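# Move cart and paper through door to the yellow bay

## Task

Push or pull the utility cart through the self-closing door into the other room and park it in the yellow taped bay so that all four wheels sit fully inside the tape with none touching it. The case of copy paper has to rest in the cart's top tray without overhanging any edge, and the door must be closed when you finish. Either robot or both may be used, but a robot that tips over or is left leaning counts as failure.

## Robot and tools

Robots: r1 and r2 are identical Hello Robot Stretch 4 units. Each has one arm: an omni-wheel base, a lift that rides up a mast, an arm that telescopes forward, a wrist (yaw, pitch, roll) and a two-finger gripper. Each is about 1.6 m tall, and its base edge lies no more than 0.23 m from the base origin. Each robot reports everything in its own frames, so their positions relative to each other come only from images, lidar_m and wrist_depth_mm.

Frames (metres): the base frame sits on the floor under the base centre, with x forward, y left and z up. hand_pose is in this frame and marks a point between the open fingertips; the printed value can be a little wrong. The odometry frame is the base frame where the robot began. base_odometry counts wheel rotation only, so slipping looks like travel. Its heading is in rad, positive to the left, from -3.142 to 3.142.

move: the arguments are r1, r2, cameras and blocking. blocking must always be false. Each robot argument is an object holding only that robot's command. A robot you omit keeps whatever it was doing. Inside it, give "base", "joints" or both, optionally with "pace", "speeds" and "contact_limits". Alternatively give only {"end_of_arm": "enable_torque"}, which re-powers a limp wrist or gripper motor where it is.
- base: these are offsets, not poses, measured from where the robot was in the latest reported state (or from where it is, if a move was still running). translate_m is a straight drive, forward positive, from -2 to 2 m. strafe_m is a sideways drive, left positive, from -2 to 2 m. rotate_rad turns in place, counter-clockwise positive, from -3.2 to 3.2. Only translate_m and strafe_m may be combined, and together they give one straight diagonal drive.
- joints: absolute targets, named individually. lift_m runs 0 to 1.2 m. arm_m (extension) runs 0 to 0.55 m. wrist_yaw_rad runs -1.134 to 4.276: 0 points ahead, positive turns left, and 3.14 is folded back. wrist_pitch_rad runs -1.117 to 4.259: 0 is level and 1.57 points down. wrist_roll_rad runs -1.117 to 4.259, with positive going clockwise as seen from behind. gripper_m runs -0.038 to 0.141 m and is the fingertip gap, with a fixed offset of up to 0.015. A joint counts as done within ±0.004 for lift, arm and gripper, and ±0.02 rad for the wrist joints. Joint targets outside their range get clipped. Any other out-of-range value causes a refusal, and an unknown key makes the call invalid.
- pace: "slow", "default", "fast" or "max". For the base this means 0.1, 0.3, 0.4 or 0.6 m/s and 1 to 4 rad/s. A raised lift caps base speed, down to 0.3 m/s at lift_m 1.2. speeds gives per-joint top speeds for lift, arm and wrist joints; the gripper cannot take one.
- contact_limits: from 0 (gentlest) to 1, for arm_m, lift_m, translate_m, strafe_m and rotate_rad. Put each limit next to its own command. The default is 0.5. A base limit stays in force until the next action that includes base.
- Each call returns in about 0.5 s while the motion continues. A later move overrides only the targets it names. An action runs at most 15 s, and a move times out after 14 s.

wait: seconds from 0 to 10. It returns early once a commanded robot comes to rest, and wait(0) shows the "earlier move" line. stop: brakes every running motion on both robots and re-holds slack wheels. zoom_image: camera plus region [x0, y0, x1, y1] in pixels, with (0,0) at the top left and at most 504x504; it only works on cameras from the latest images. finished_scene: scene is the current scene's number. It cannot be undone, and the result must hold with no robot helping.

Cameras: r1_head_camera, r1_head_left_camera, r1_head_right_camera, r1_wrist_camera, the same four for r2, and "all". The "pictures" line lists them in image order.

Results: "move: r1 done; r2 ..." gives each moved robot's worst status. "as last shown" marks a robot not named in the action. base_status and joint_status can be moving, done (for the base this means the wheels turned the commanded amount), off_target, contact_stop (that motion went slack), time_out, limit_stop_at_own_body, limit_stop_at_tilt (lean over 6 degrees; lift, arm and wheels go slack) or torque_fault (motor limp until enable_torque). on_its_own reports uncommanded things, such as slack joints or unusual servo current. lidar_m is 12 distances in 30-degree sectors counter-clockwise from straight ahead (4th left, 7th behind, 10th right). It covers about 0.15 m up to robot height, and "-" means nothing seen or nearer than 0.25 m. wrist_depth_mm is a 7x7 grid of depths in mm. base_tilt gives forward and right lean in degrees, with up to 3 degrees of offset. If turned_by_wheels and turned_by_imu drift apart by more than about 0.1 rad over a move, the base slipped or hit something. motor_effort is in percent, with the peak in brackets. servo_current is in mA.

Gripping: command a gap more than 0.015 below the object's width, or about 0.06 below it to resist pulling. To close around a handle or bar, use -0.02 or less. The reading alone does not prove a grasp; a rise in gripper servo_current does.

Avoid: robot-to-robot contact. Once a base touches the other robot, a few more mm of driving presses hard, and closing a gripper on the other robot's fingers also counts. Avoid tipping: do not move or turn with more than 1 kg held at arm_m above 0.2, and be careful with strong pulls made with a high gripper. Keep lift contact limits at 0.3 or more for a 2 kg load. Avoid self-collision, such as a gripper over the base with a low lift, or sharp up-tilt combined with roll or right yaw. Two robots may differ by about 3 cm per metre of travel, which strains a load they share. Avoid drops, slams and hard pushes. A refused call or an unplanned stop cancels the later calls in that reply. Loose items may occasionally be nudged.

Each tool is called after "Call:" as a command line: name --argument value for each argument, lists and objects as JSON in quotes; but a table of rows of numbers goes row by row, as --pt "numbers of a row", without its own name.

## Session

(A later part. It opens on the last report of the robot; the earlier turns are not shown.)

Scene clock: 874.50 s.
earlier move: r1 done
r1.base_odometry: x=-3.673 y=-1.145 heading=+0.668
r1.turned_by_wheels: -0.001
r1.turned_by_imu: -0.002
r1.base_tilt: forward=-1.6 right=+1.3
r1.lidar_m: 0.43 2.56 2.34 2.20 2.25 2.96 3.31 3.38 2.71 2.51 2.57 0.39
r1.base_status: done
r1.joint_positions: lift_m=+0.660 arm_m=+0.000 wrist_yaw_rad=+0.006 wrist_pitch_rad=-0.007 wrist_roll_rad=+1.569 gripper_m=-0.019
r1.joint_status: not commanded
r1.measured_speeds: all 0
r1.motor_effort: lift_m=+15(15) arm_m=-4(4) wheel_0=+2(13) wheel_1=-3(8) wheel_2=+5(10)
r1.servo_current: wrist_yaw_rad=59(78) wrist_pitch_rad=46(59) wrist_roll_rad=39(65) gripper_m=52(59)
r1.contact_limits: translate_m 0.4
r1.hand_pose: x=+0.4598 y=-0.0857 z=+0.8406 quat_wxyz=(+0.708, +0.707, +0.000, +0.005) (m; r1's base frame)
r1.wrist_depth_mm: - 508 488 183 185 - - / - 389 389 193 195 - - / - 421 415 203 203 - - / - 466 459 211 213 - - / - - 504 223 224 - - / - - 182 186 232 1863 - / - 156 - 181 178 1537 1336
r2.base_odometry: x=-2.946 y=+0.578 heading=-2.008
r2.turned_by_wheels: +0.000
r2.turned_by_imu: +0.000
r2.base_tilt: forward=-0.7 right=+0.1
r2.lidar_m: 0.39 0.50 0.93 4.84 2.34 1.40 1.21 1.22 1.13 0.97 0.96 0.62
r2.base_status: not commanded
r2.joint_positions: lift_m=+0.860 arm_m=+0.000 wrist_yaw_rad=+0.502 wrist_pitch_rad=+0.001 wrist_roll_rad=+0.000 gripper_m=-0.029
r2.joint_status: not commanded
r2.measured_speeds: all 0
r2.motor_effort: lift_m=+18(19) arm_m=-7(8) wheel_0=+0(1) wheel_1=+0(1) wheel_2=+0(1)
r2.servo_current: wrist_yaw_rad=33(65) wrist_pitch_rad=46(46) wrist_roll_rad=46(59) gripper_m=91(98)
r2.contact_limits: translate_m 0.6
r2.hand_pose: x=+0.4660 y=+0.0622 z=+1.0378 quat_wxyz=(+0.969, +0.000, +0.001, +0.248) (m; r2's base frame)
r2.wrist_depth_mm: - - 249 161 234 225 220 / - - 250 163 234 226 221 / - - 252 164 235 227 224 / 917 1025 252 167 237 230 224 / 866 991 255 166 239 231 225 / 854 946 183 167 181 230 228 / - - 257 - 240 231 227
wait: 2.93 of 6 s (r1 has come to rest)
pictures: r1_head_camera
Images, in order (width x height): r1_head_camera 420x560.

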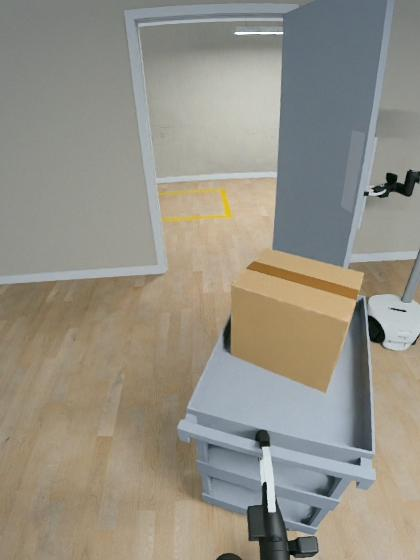

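Call:
move --blocking false --r1 '{"base":{"translate_m":-0.08,"strafe_m":-0.21},"pace":"slow","contact_limits":{"translate_m":0.4}}' --cameras '[]'

Call:
wait --seconds 6 --cameras '["r1_head_camera","r1_wrist_camera"]'

Scene clock: 884.97 s.
move: r1 moving
r1.base_odometry: x=-3.670 y=-1.157 heading=+0.669
r1.turned_by_wheels: +0.001
r1.turned_by_imu: +0.000
r1.base_tilt: forward=-1.6 right=+1.2
r1.lidar_m: 0.41 2.58 2.35 2.21 2.27 2.95 3.30 3.36 2.68 2.50 2.56 0.39
r1.base_status: translate_m moving; strafe_m moving
r1.joint_positions: lift_m=+0.660 arm_m=+0.000 wrist_yaw_rad=+0.006 wrist_pitch_rad=-0.007 wrist_roll_rad=+1.569 gripper_m=-0.019
r1.joint_status: not commanded
r1.measured_speeds: translate_m=-0.018 strafe_m=-0.045 rotate_rad=+0.000 lift_m=+0.000 arm_m=+0.000 wrist_yaw_rad=+0.000 wrist_pitch_rad=+0.000 wrist_roll_rad=+0.000
r1.motor_effort: lift_m=+15(15) arm_m=-3(4) wheel_0=+7(7) wheel_1=-4(8) wheel_2=+6(8)
r1.servo_current: wrist_yaw_rad=39(59) wrist_pitch_rad=52(52) wrist_roll_rad=26(65) gripper_m=52(59)
r1.contact_limits: translate_m 0.4
r1.hand_pose: x=+0.4598 y=-0.0857 z=+0.8406 quat_wxyz=(+0.708, +0.707, +0.000, +0.005) (m; r1's base frame)
r1.wrist_depth_mm: - 535 517 186 186 - - / - 392 384 193 195 - - / - 421 415 202 204 - - / - 469 455 212 213 - - / - - 504 222 224 - - / - - 185 186 231 1863 - / - 156 - 182 177 1537 1336
r2: as last shown
r2.base_tilt: forward=-0.7 right=+0.0
r2.lidar_m: 0.40 0.46 0.91 4.86 2.37 1.41 1.22 1.23 1.12 0.97 0.97 0.61
r2.motor_effort: lift_m=+18(18) arm_m=-7(7) wheel_0=+0(0) wheel_1=+0(0) wheel_2=+0(0)
r2.servo_current: wrist_yaw_rad=52(52) wrist_pitch_rad=39(52) wrist_roll_rad=39(59) gripper_m=85(91)
r2.contact_limits: translate_m 0.6
r2.wrist_depth_mm: - - 249 162 234 226 220 / - - 251 163 235 227 221 / - - 252 163 236 229 223 / 917 1025 253 167 237 229 224 / 866 976 255 166 238 230 225 / 842 946 183 167 181 232 227 / - - 258 - 240 232 229
pictures: none
No camera images: "cameras" was empty.

Scene clock: 887.97 s.
earlier move: r1 done
r1.base_odometry: x=-3.606 y=-1.359 heading=+0.669
r1.turned_by_wheels: +0.000
r1.turned_by_imu: -0.001
r1.base_tilt: forward=-1.6 right=+1.3
r1.lidar_m: 0.39 0.41 2.55 2.40 2.46 3.23 3.23 3.26 2.47 2.28 2.36 0.45
r1.base_status: done
r1.joint_positions: lift_m=+0.660 arm_m=+0.000 wrist_yaw_rad=+0.006 wrist_pitch_rad=-0.007 wrist_roll_rad=+1.569 gripper_m=-0.019
r1.joint_status: not commanded
r1.measured_speeds: all 0
r1.motor_effort: lift_m=+15(15) arm_m=-4(4) wheel_0=+7(10) wheel_1=-1(9) wheel_2=+3(9)
r1.servo_current: wrist_yaw_rad=59(78) wrist_pitch_rad=46(59) wrist_roll_rad=59(72) gripper_m=59(59)
r1.contact_limits: translate_m 0.4
r1.hand_pose: x=+0.4598 y=-0.0857 z=+0.8406 quat_wxyz=(+0.708, +0.707, +0.000, +0.005) (m; r1's base frame)
r1.wrist_depth_mm: - - - 230 230 1661 - / - - - 230 230 1863 - / - 433 430 231 230 - - / - 445 445 230 230 - - / - 466 462 231 232 - - / - 488 185 188 231 - - / - 492 484 171 177 544 -
r2.base_odometry: x=-2.946 y=+0.578 heading=-2.008
r2.turned_by_wheels: +0.000
r2.turned_by_imu: +0.000
r2.base_tilt: forward=-0.7 right=+0.1
r2.lidar_m: 0.39 0.44 0.93 1.89 2.39 1.41 1.23 1.21 1.09 0.95 0.98 0.60
r2.base_status: not commanded
r2.joint_positions: lift_m=+0.860 arm_m=+0.000 wrist_yaw_rad=+0.502 wrist_pitch_rad=+0.001 wrist_roll_rad=+0.000 gripper_m=-0.029
r2.joint_status: not commanded
r2.measured_speeds: all 0
r2.motor_effort: lift_m=+18(19) arm_m=-7(8) wheel_0=+0(1) wheel_1=+0(1) wheel_2=+0(1)
r2.servo_current: wrist_yaw_rad=39(59) wrist_pitch_rad=33(52) wrist_roll_rad=46(65) gripper_m=91(91)
r2.contact_limits: translate_m 0.6
r2.hand_pose: x=+0.4660 y=+0.0622 z=+1.0378 quat_wxyz=(+0.969, +0.000, +0.001, +0.248) (m; r2's base frame)
r2.wrist_depth_mm: - - 248 161 233 226 220 / - - 251 163 235 226 222 / - - 252 163 236 228 223 / 917 - 254 167 238 229 224 / 842 1008 254 166 239 229 224 / 820 - 185 167 182 233 227 / - - 258 - 239 231 228
wait: 3.00 of 6 s (r1 has come to rest)
pictures: r1_head_camera, r1_wrist_camera
Images, in order (width x height): r1_head_camera 420x560, r1_wrist_camera 616x392.

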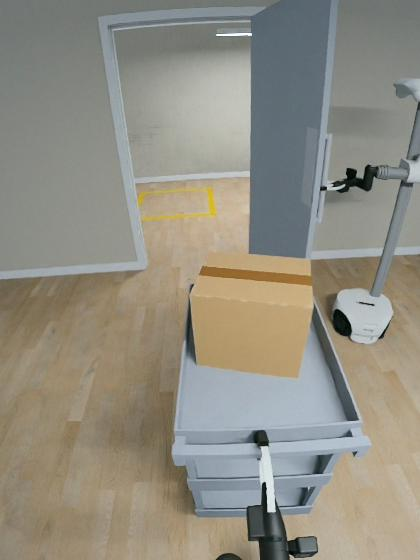

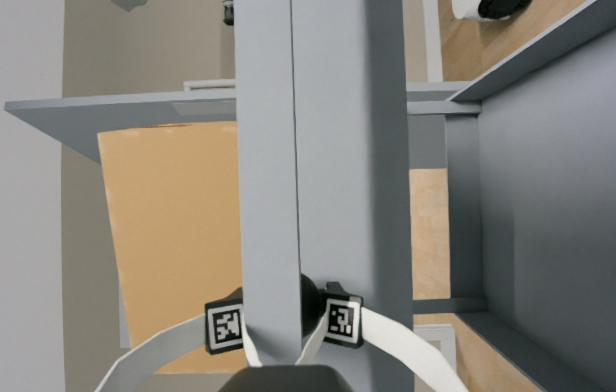

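Call:
move --blocking false --r1 '{"joints":{"gripper_m":0.12}}' --cameras '[]'

Call:
wait --seconds 1.7 --cameras '[]'

Call:
move --blocking false --r1 '{"base":{"translate_m":-0.15,"strafe_m":-0.11}}' --cameras '[]'

Call:
wait --seconds 3 --cameras '[]'

Call:
move --blocking false --r1 '{"base":{"rotate_rad":0.15},"joints":{"wrist_roll_rad":0.0,"gripper_m":0.13}}' --cameras '[]'

Call:
wait --seconds 2 --cameras '["r1_head_camera","r1_wrist_camera"]'

Scene clock: 903.23 s.
move: r1 moving
r1.base_odometry: x=-3.606 y=-1.359 heading=+0.669
r1.turned_by_wheels: +0.000
r1.turned_by_imu: +0.000
r1.base_tilt: forward=-1.6 right=+1.2
r1.lidar_m: 0.40 0.43 2.55 2.40 2.46 3.22 3.23 3.27 2.46 2.32 2.37 0.44
r1.base_status: not commanded
r1.joint_positions: lift_m=+0.660 arm_m=+0.000 wrist_yaw_rad=+0.005 wrist_pitch_rad=-0.007 wrist_roll_rad=+1.569 gripper_m=+0.005
r1.joint_status: gripper_m moving
r1.measured_speeds: translate_m=+0.000 strafe_m=+0.000 rotate_rad=+0.000 lift_m=+0.000 arm_m=+0.000 wrist_yaw_rad=-0.018 wrist_pitch_rad=+0.000 wrist_roll_rad=+0.000
r1.motor_effort: lift_m=+15(15) arm_m=+0(4) wheel_0=+7(7) wheel_1=-1(2) wheel_2=+1(3)
r1.servo_current: wrist_yaw_rad=46(85) wrist_pitch_rad=52(52) wrist_roll_rad=39(59) gripper_m=72(72)
r1.contact_limits: translate_m 0.4
r1.hand_pose: x=+0.4597 y=-0.0861 z=+0.8406 quat_wxyz=(+0.708, +0.707, -0.001, +0.004) (m; r1's base frame)
r1.wrist_depth_mm: - - - 234 235 1661 - / - - - 234 235 1756 - / - 436 439 235 235 - - / - 445 445 235 235 - - / - 466 459 235 235 - - / - 480 188 190 234 - - / - 496 184 153 178 574 -
r2: as last shown
r2.base_tilt: forward=-0.6 right=+0.0
r2.lidar_m: 0.39 0.45 0.92 1.94 2.40 1.39 1.23 1.22 1.12 0.93 0.97 0.61
r2.motor_effort: lift_m=+18(18) arm_m=-7(8) wheel_0=+0(1) wheel_1=+0(0) wheel_2=+0(1)
r2.servo_current: wrist_yaw_rad=39(59) wrist_pitch_rad=39(46) wrist_roll_rad=59(59) gripper_m=85(91)
r2.contact_limits: translate_m 0.6
r2.wrist_depth_mm: - - 249 162 234 226 220 / - - 251 163 234 227 222 / - - 251 163 236 229 223 / 904 - 253 167 237 229 224 / 866 991 255 166 238 230 225 / 820 - 186 167 181 231 227 / 683 - 258 - 239 230 228
pictures: none
No camera images: "cameras" was empty.

Scene clock: 904.90 s.
earlier move: r1 done
r1.base_odometry: x=-3.606 y=-1.359 heading=+0.668
r1.turned_by_wheels: +0.000
r1.turned_by_imu: +0.000
r1.base_tilt: forward=-1.6 right=+1.3
r1.lidar_m: 0.37 0.42 2.56 2.40 2.46 3.26 3.22 3.28 2.46 2.30 2.35 0.41
r1.base_status: not commanded
r1.joint_positions: lift_m=+0.660 arm_m=+0.000 wrist_yaw_rad=+0.002 wrist_pitch_rad=+0.000 wrist_roll_rad=+1.569 gripper_m=+0.120
r1.joint_status: all done
r1.measured_speeds: all 0
r1.motor_effort: lift_m=+15(15) arm_m=+4(4) wheel_0=+4(7) wheel_1=-1(2) wheel_2=-1(3)
r1.servo_current: wrist_yaw_rad=39(85) wrist_pitch_rad=46(52) wrist_roll_rad=46(72) gripper_m=46(98)
r1.contact_limits: translate_m 0.4
r1.hand_pose: x=+0.4594 y=-0.0870 z=+0.8386 quat_wxyz=(+0.708, +0.707, +0.000, +0.001) (m; r1's base frame)
r1.wrist_depth_mm: - - - 248 - 1464 1182 / - - - 247 248 1808 - / - 455 442 246 246 - - / - 449 449 244 244 - - / - 459 459 242 243 - - / - 466 181 241 198 197 - / - 484 488 147 241 - -
r2.base_odometry: x=-2.946 y=+0.578 heading=-2.008
r2.turned_by_wheels: +0.000
r2.turned_by_imu: +0.000
r2.base_tilt: forward=-0.7 right=+0.0
r2.lidar_m: 0.41 0.47 0.90 1.90 2.38 1.42 1.21 1.22 1.14 0.96 0.95 0.61
r2.base_status: not commanded
r2.joint_positions: lift_m=+0.860 arm_m=+0.000 wrist_yaw_rad=+0.502 wrist_pitch_rad=+0.001 wrist_roll_rad=+0.000 gripper_m=-0.029
r2.joint_status: not commanded
r2.measured_speeds: all 0
r2.motor_effort: lift_m=+18(18) arm_m=-7(8) wheel_0=+0(1) wheel_1=+0(0) wheel_2=+0(1)
r2.servo_current: wrist_yaw_rad=46(59) wrist_pitch_rad=46(46) wrist_roll_rad=52(65) gripper_m=85(91)
r2.contact_limits: translate_m 0.6
r2.hand_pose: x=+0.4660 y=+0.0622 z=+1.0378 quat_wxyz=(+0.969, +0.000, +0.001, +0.248) (m; r2's base frame)
r2.wrist_depth_mm: - - 249 162 234 226 220 / - - 250 163 233 226 221 / - - 252 164 236 229 224 / 917 - 255 167 237 229 224 / 866 991 255 166 239 231 224 / 809 - 186 167 181 232 227 / 676 - 257 - 240 231 229
wait: 1.67 of 1.7 s (r1 has come to rest)
pictures: none
No camera images: "cameras" was empty.

Scene clock: 905.40 s.
move: r1 moving
r1.base_odometry: x=-3.615 y=-1.392 heading=+0.668
r1.turned_by_wheels: +0.000
r1.turned_by_imu: +0.000
r1.base_tilt: forward=-1.6 right=+1.2
r1.lidar_m: 0.41 0.44 2.59 2.42 2.49 3.23 3.20 3.25 2.46 2.29 2.35 0.45
r1.base_status: translate_m moving; strafe_m moving
r1.joint_positions: lift_m=+0.660 arm_m=+0.000 wrist_yaw_rad=+0.002 wrist_pitch_rad=+0.000 wrist_roll_rad=+1.569 gripper_m=+0.120
r1.joint_status: not commanded
r1.measured_speeds: translate_m=-0.107 strafe_m=-0.079 rotate_rad=-0.005 lift_m=+0.000 arm_m=+0.000 wrist_yaw_rad=+0.000 wrist_pitch_rad=+0.000 wrist_roll_rad=+0.000
r1.motor_effort: lift_m=+15(15) arm_m=+4(4) wheel_0=+2(5) wheel_1=-9(10) wheel_2=+8(8)
r1.servo_current: wrist_yaw_rad=39(72) wrist_pitch_rad=39(46) wrist_roll_rad=26(72) gripper_m=39(52)
r1.hand_pose: x=+0.4594 y=-0.0870 z=+0.8386 quat_wxyz=(+0.708, +0.707, +0.000, +0.001) (m; r1's base frame)
r1.wrist_depth_mm: - - - 263 290 1499 1160 / - - - 263 1464 1808 - / - 473 462 263 264 - - / - 462 466 264 264 - - / - 484 480 264 264 - - / - 488 211 263 198 197 - / - 512 517 147 - - -
r2: as last shown
r2.base_tilt: forward=-0.7 right=+0.1
r2.lidar_m: 0.40 0.48 0.92 1.90 2.37 1.41 1.20 1.21 1.09 0.96 0.96 0.59
r2.motor_effort: lift_m=+18(18) arm_m=-7(7) wheel_0=+0(1) wheel_1=+0(0) wheel_2=+0(0)
r2.servo_current: wrist_yaw_rad=46(52) wrist_pitch_rad=39(46) wrist_roll_rad=52(52) gripper_m=91(91)
r2.contact_limits: translate_m 0.6
r2.wrist_depth_mm: - - 249 162 233 226 220 / - - 252 163 235 228 221 / - - 252 163 236 228 224 / 917 - 253 167 236 229 224 / 866 1008 255 166 239 230 225 / 809 - 186 167 181 231 227 / 676 - 258 - 239 231 229
pictures: none
No camera images: "cameras" was empty.

Scene clock: 906.83 s.
earlier move: r1 done
r1.base_odometry: x=-3.656 y=-1.538 heading=+0.669
r1.turned_by_wheels: +0.000
r1.turned_by_imu: +0.000
r1.base_tilt: forward=-1.6 right=+1.3
r1.lidar_m: 0.52 0.58 2.64 2.51 2.58 3.23 3.05 3.13 2.38 2.20 2.25 0.58
r1.base_status: done
r1.joint_positions: lift_m=+0.660 arm_m=+0.000 wrist_yaw_rad=+0.002 wrist_pitch_rad=+0.000 wrist_roll_rad=+1.569 gripper_m=+0.120
r1.joint_status: not commanded
r1.measured_speeds: all 0
r1.motor_effort: lift_m=+15(15) arm_m=+4(4) wheel_0=+2(6) wheel_1=+0(11) wheel_2=+1(8)
r1.servo_current: wrist_yaw_rad=52(72) wrist_pitch_rad=39(52) wrist_roll_rad=33(72) gripper_m=39(52)
r1.hand_pose: x=+0.4594 y=-0.0870 z=+0.8386 quat_wxyz=(+0.708, +0.707, +0.000, +0.001) (m; r1's base frame)
r1.wrist_depth_mm: - - 1756 - - 1464 1160 / - - - - - 1537 1205 / - - - 399 410 430 410 / - - - 336 - - - / - - 591 334 - - - / - - 597 332 210 198 - / - - 621 144 - - -
r2.base_odometry: x=-2.946 y=+0.578 heading=-2.008
r2.turned_by_wheels: +0.000
r2.turned_by_imu: +0.000
r2.base_tilt: forward=-0.7 right=+0.0
r2.lidar_m: 0.41 0.46 0.88 1.80 2.38 1.39 1.20 1.20 1.11 0.97 0.97 0.60
r2.base_status: not commanded
r2.joint_positions: lift_m=+0.860 arm_m=+0.000 wrist_yaw_rad=+0.502 wrist_pitch_rad=+0.001 wrist_roll_rad=+0.000 gripper_m=-0.029
r2.joint_status: not commanded
r2.measured_speeds: all 0
r2.motor_effort: lift_m=+18(19) arm_m=-7(8) wheel_0=+0(1) wheel_1=+0(1) wheel_2=-1(1)
r2.servo_current: wrist_yaw_rad=52(59) wrist_pitch_rad=39(46) wrist_roll_rad=59(65) gripper_m=85(91)
r2.contact_limits: translate_m 0.6
r2.hand_pose: x=+0.4660 y=+0.0622 z=+1.0378 quat_wxyz=(+0.969, +0.000, +0.001, +0.248) (m; r2's base frame)
r2.wrist_depth_mm: - - 249 162 234 226 220 / - - 250 163 235 227 221 / - - 252 164 235 229 223 / 917 - 253 168 236 230 224 / 866 991 255 166 238 230 225 / 820 - 186 167 181 232 227 / 676 - 257 - 239 231 228
wait: 1.43 of 3 s (r1 has come to rest)
pictures: none
No camera images: "cameras" was empty.

Scene clock: 907.33 s.
move: r1 moving
r1.base_odometry: x=-3.656 y=-1.538 heading=+0.816
r1.turned_by_wheels: +0.148
r1.turned_by_imu: +0.149
r1.base_tilt: forward=-1.6 right=+1.3
r1.lidar_m: 0.54 2.93 2.56 2.51 2.63 3.12 3.03 2.94 2.29 2.23 2.35 0.56
r1.base_status: rotate_rad moving
r1.joint_positions: lift_m=+0.660 arm_m=+0.000 wrist_yaw_rad=+0.002 wrist_pitch_rad=+0.000 wrist_roll_rad=+0.988 gripper_m=+0.129
r1.joint_status: wrist_roll_rad moving; gripper_m moving
r1.measured_speeds: translate_m=+0.000 strafe_m=-0.001 rotate_rad=+0.123 lift_m=+0.000 arm_m=+0.000 wrist_yaw_rad=+0.000 wrist_pitch_rad=+0.000 wrist_roll_rad=-1.820
r1.motor_effort: lift_m=+15(15) arm_m=+4(4) wheel_0=+0(8) wheel_1=+0(7) wheel_2=+0(6)
r1.servo_current: wrist_yaw_rad=46(59) wrist_pitch_rad=46(52) wrist_roll_rad=98(124) gripper_m=46(65)
r1.hand_pose: x=+0.4594 y=-0.0870 z=+0.8386 quat_wxyz=(+0.880, +0.474, +0.000, +0.001) (m; r1's base frame)
r1.wrist_depth_mm: - - - 1576 - - 1537 / - - 580 759 - 359 1499 / - - 585 569 359 384 362 / - - 615 580 370 - - / - - 640 320 - - - / - 211 325 387 196 188 - / - - - 141 - - -
r2: as last shown
r2.base_tilt: forward=-0.7 right=+0.1
r2.lidar_m: 0.41 0.46 0.90 1.86 2.37 1.41 1.23 1.21 1.10 0.97 0.97 0.60
r2.motor_effort: lift_m=+18(19) arm_m=-7(8) wheel_0=+0(1) wheel_1=+0(0) wheel_2=+0(0)
r2.servo_current: wrist_yaw_rad=39(59) wrist_pitch_rad=39(46) wrist_roll_rad=46(59) gripper_m=91(91)
r2.contact_limits: translate_m 0.6
r2.wrist_depth_mm: - - 248 161 232 226 220 / - - 251 163 235 227 222 / - - 251 163 236 228 224 / 904 - 254 167 237 229 224 / 866 1008 255 166 239 231 225 / 809 - 186 167 181 232 227 / 676 - 258 - 240 231 228
pictures: none
No camera images: "cameras" was empty.

Scene clock: 908.37 s.
earlier move: r1 done
r1.base_odometry: x=-3.656 y=-1.538 heading=+0.818
r1.turned_by_wheels: +0.002
r1.turned_by_imu: +0.002
r1.base_tilt: forward=-1.6 right=+1.3
r1.lidar_m: 0.54 2.94 2.54 2.49 2.66 3.07 3.05 2.98 2.27 2.21 2.34 0.56
r1.base_status: done
r1.joint_positions: lift_m=+0.660 arm_m=+0.000 wrist_yaw_rad=+0.002 wrist_pitch_rad=+0.000 wrist_roll_rad=+0.002 gripper_m=+0.130
r1.joint_status: all done
r1.measured_speeds: all 0
r1.motor_effort: lift_m=+15(15) arm_m=+4(4) wheel_0=-3(8) wheel_1=-2(7) wheel_2=-1(6)
r1.servo_current: wrist_yaw_rad=59(59) wrist_pitch_rad=39(52) wrist_roll_rad=39(124) gripper_m=39(65)
r1.hand_pose: x=+0.4594 y=-0.0870 z=+0.8386 quat_wxyz=(+1.000, +0.001, +0.000, +0.001) (m; r1's base frame)
r1.wrist_depth_mm: - - - - - - - / - - - 627 574 - - / - - 661 603 569 - 1499 / - - 661 615 569 - - / - - - - - - - / - 203 389 382 211 203 1499 / - 442 - 141 - 809 1336
r2.base_odometry: x=-2.946 y=+0.578 heading=-2.008
r2.turned_by_wheels: +0.000
r2.turned_by_imu: +0.000
r2.base_tilt: forward=-0.7 right=+0.0
r2.lidar_m: 0.42 0.49 0.92 1.87 2.36 1.41 1.22 1.20 1.11 0.96 0.96 0.61
r2.base_status: not commanded
r2.joint_positions: lift_m=+0.860 arm_m=+0.000 wrist_yaw_rad=+0.502 wrist_pitch_rad=+0.001 wrist_roll_rad=+0.000 gripper_m=-0.029
r2.joint_status: not commanded
r2.measured_speeds: all 0
r2.motor_effort: lift_m=+18(19) arm_m=-7(8) wheel_0=+1(1) wheel_1=+0(1) wheel_2=+0(1)
r2.servo_current: wrist_yaw_rad=52(65) wrist_pitch_rad=46(46) wrist_roll_rad=59(59) gripper_m=91(98)
r2.contact_limits: translate_m 0.6
r2.hand_pose: x=+0.4660 y=+0.0622 z=+1.0378 quat_wxyz=(+0.969, +0.000, +0.001, +0.248) (m; r2's base frame)
r2.wrist_depth_mm: - - 249 162 233 225 220 / - - 251 163 234 226 221 / - - 253 163 236 228 224 / 904 - 253 167 238 229 224 / 866 991 255 166 239 229 225 / 831 - 186 167 181 231 226 / 683 - 258 - 239 230 228
wait: 1.03 of 2 s (r1 has come to rest)
pictures: r1_head_camera, r1_wrist_camera
Images, in order (width x height): r1_head_camera 420x560, r1_wrist_camera 616x392.

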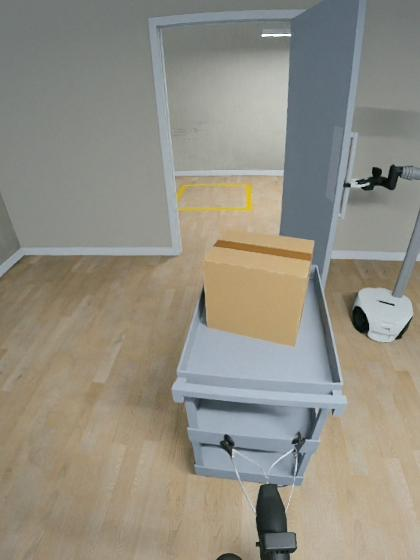

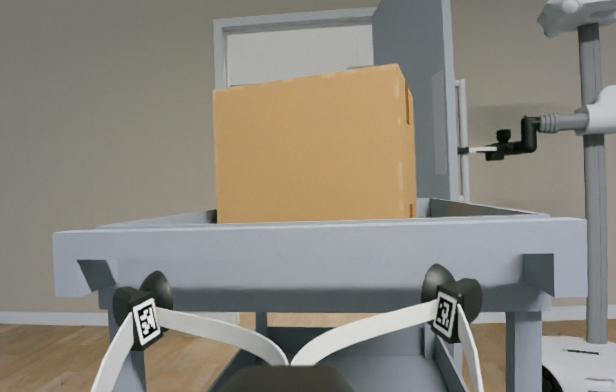

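Call:
move --blocking false --r1 '{"base":{"translate_m":0.45},"pace":"slow","contact_limits":{"translate_m":0.4}}' --cameras '[]'

Call:
wait --seconds 7 --cameras '["r1_head_camera","r1_wrist_camera"]'

Scene clock: 917.73 s.
move: r1 moving
r1.base_odometry: x=-3.647 y=-1.529 heading=+0.819
r1.turned_by_wheels: +0.000
r1.turned_by_imu: +0.000
r1.base_tilt: forward=-1.6 right=+1.2
r1.lidar_m: 0.51 2.91 2.57 2.51 2.68 3.12 3.04 2.94 2.29 2.22 2.37 0.53
r1.base_status: translate_m moving
r1.joint_positions: lift_m=+0.660 arm_m=+0.000 wrist_yaw_rad=+0.002 wrist_pitch_rad=+0.000 wrist_roll_rad=+0.002 gripper_m=+0.130
r1.joint_status: not commanded
r1.measured_speeds: translate_m=+0.050 strafe_m=+0.000 rotate_rad=-0.001 lift_m=+0.000 arm_m=+0.000 wrist_yaw_rad=+0.000 wrist_pitch_rad=+0.000 wrist_roll_rad=+0.000
r1.motor_effort: lift_m=+15(15) arm_m=+4(4) wheel_0=+6(6) wheel_1=+5(7) wheel_2=-5(8)
r1.servo_current: wrist_yaw_rad=46(78) wrist_pitch_rad=39(52) wrist_roll_rad=46(59) gripper_m=39(46)
r1.contact_limits: translate_m 0.4
r1.hand_pose: x=+0.4594 y=-0.0870 z=+0.8386 quat_wxyz=(+1.000, +0.001, +0.000, +0.001) (m; r1's base frame)
r1.wrist_depth_mm: - - - - - - - / - - - 597 564 - - / - - 647 597 564 - 1499 / - - 647 591 559 - - / - - - - - - - / - 204 379 375 211 201 1537 / - 1808 1863 142 - 1708 1308
r2: as last shown
r2.base_tilt: forward=-0.6 right=+0.1
r2.lidar_m: 0.39 0.45 0.90 1.87 2.38 1.40 1.21 1.23 1.11 0.96 0.96 0.61
r2.motor_effort: lift_m=+19(19) arm_m=-7(8) wheel_0=+0(1) wheel_1=+0(0) wheel_2=+0(0)
r2.servo_current: wrist_yaw_rad=46(52) wrist_pitch_rad=46(52) wrist_roll_rad=46(52) gripper_m=85(91)
r2.contact_limits: translate_m 0.6
r2.wrist_depth_mm: - - 248 162 234 227 220 / - - 251 163 234 227 220 / - - 253 164 236 229 223 / 904 - 254 167 237 229 224 / 878 991 255 167 239 230 226 / 820 - 186 167 181 231 227 / 676 - 258 - 240 231 227
pictures: none
No camera images: "cameras" was empty.

Scene clock: 923.03 s.
earlier move: r1 done
r1.base_odometry: x=-3.348 y=-1.210 heading=+0.818
r1.turned_by_wheels: +0.000
r1.turned_by_imu: -0.003
r1.base_tilt: forward=-1.6 right=+1.3
r1.lidar_m: 0.40 2.44 2.55 2.46 2.63 3.54 3.49 2.97 2.31 2.25 1.53 0.47
r1.base_status: done
r1.joint_positions: lift_m=+0.660 arm_m=+0.000 wrist_yaw_rad=-0.009 wrist_pitch_rad=+0.009 wrist_roll_rad=+0.001 gripper_m=+0.130
r1.joint_status: not commanded
r1.measured_speeds: all 0
r1.motor_effort: lift_m=+16(16) arm_m=+4(4) wheel_0=+1(9) wheel_1=+3(7) wheel_2=-5(14)
r1.servo_current: wrist_yaw_rad=59(85) wrist_pitch_rad=52(59) wrist_roll_rad=52(72) gripper_m=39(52)
r1.contact_limits: translate_m 0.4
r1.hand_pose: x=+0.4585 y=-0.0899 z=+0.8359 quat_wxyz=(+1.000, +0.001, +0.004, -0.004) (m; r1's base frame)
r1.wrist_depth_mm: - - - - 433 1138 - / - - 488 459 430 1118 - / - - 488 459 436 1118 - / - - 492 462 439 1138 - / 303 353 480 - - - - / 243 213 239 238 236 193 233 / 245 242 241 147 236 235 234
r2.base_odometry: x=-2.946 y=+0.578 heading=-2.008
r2.turned_by_wheels: +0.000
r2.turned_by_imu: +0.001
r2.base_tilt: forward=-0.6 right=+0.0
r2.lidar_m: 0.38 0.49 0.83 4.84 2.34 1.39 1.20 1.21 1.12 0.95 0.96 0.59
r2.base_status: not commanded
r2.joint_positions: lift_m=+0.860 arm_m=+0.000 wrist_yaw_rad=+0.502 wrist_pitch_rad=+0.001 wrist_roll_rad=+0.000 gripper_m=-0.029
r2.joint_status: not commanded
r2.measured_speeds: all 0
r2.motor_effort: lift_m=+18(19) arm_m=-7(8) wheel_0=+0(1) wheel_1=+0(1) wheel_2=+0(1)
r2.servo_current: wrist_yaw_rad=46(65) wrist_pitch_rad=46(52) wrist_roll_rad=52(65) gripper_m=85(98)
r2.contact_limits: translate_m 0.6
r2.hand_pose: x=+0.4660 y=+0.0622 z=+1.0378 quat_wxyz=(+0.969, +0.000, +0.001, +0.248) (m; r2's base frame)
r2.wrist_depth_mm: - - 249 162 233 227 220 / - - 250 162 235 227 222 / - - 252 164 236 229 223 / - 778 253 167 237 230 224 / 768 723 255 166 239 231 225 / 723 707 186 167 181 231 226 / 668 603 - - 239 231 228
wait: 5.30 of 7 s (r1 has come to rest)
pictures: r1_head_camera, r1_wrist_camera
Images, in order (width x height): r1_head_camera 420x560, r1_wrist_camera 616x392.

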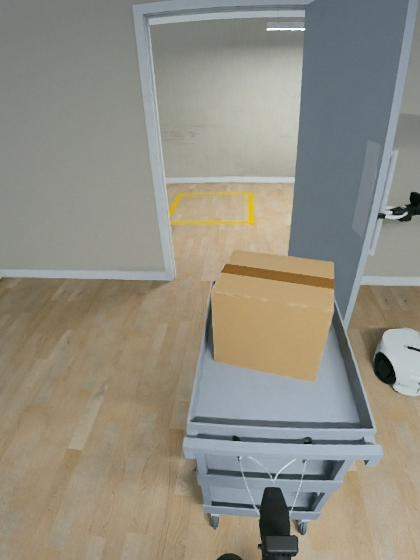

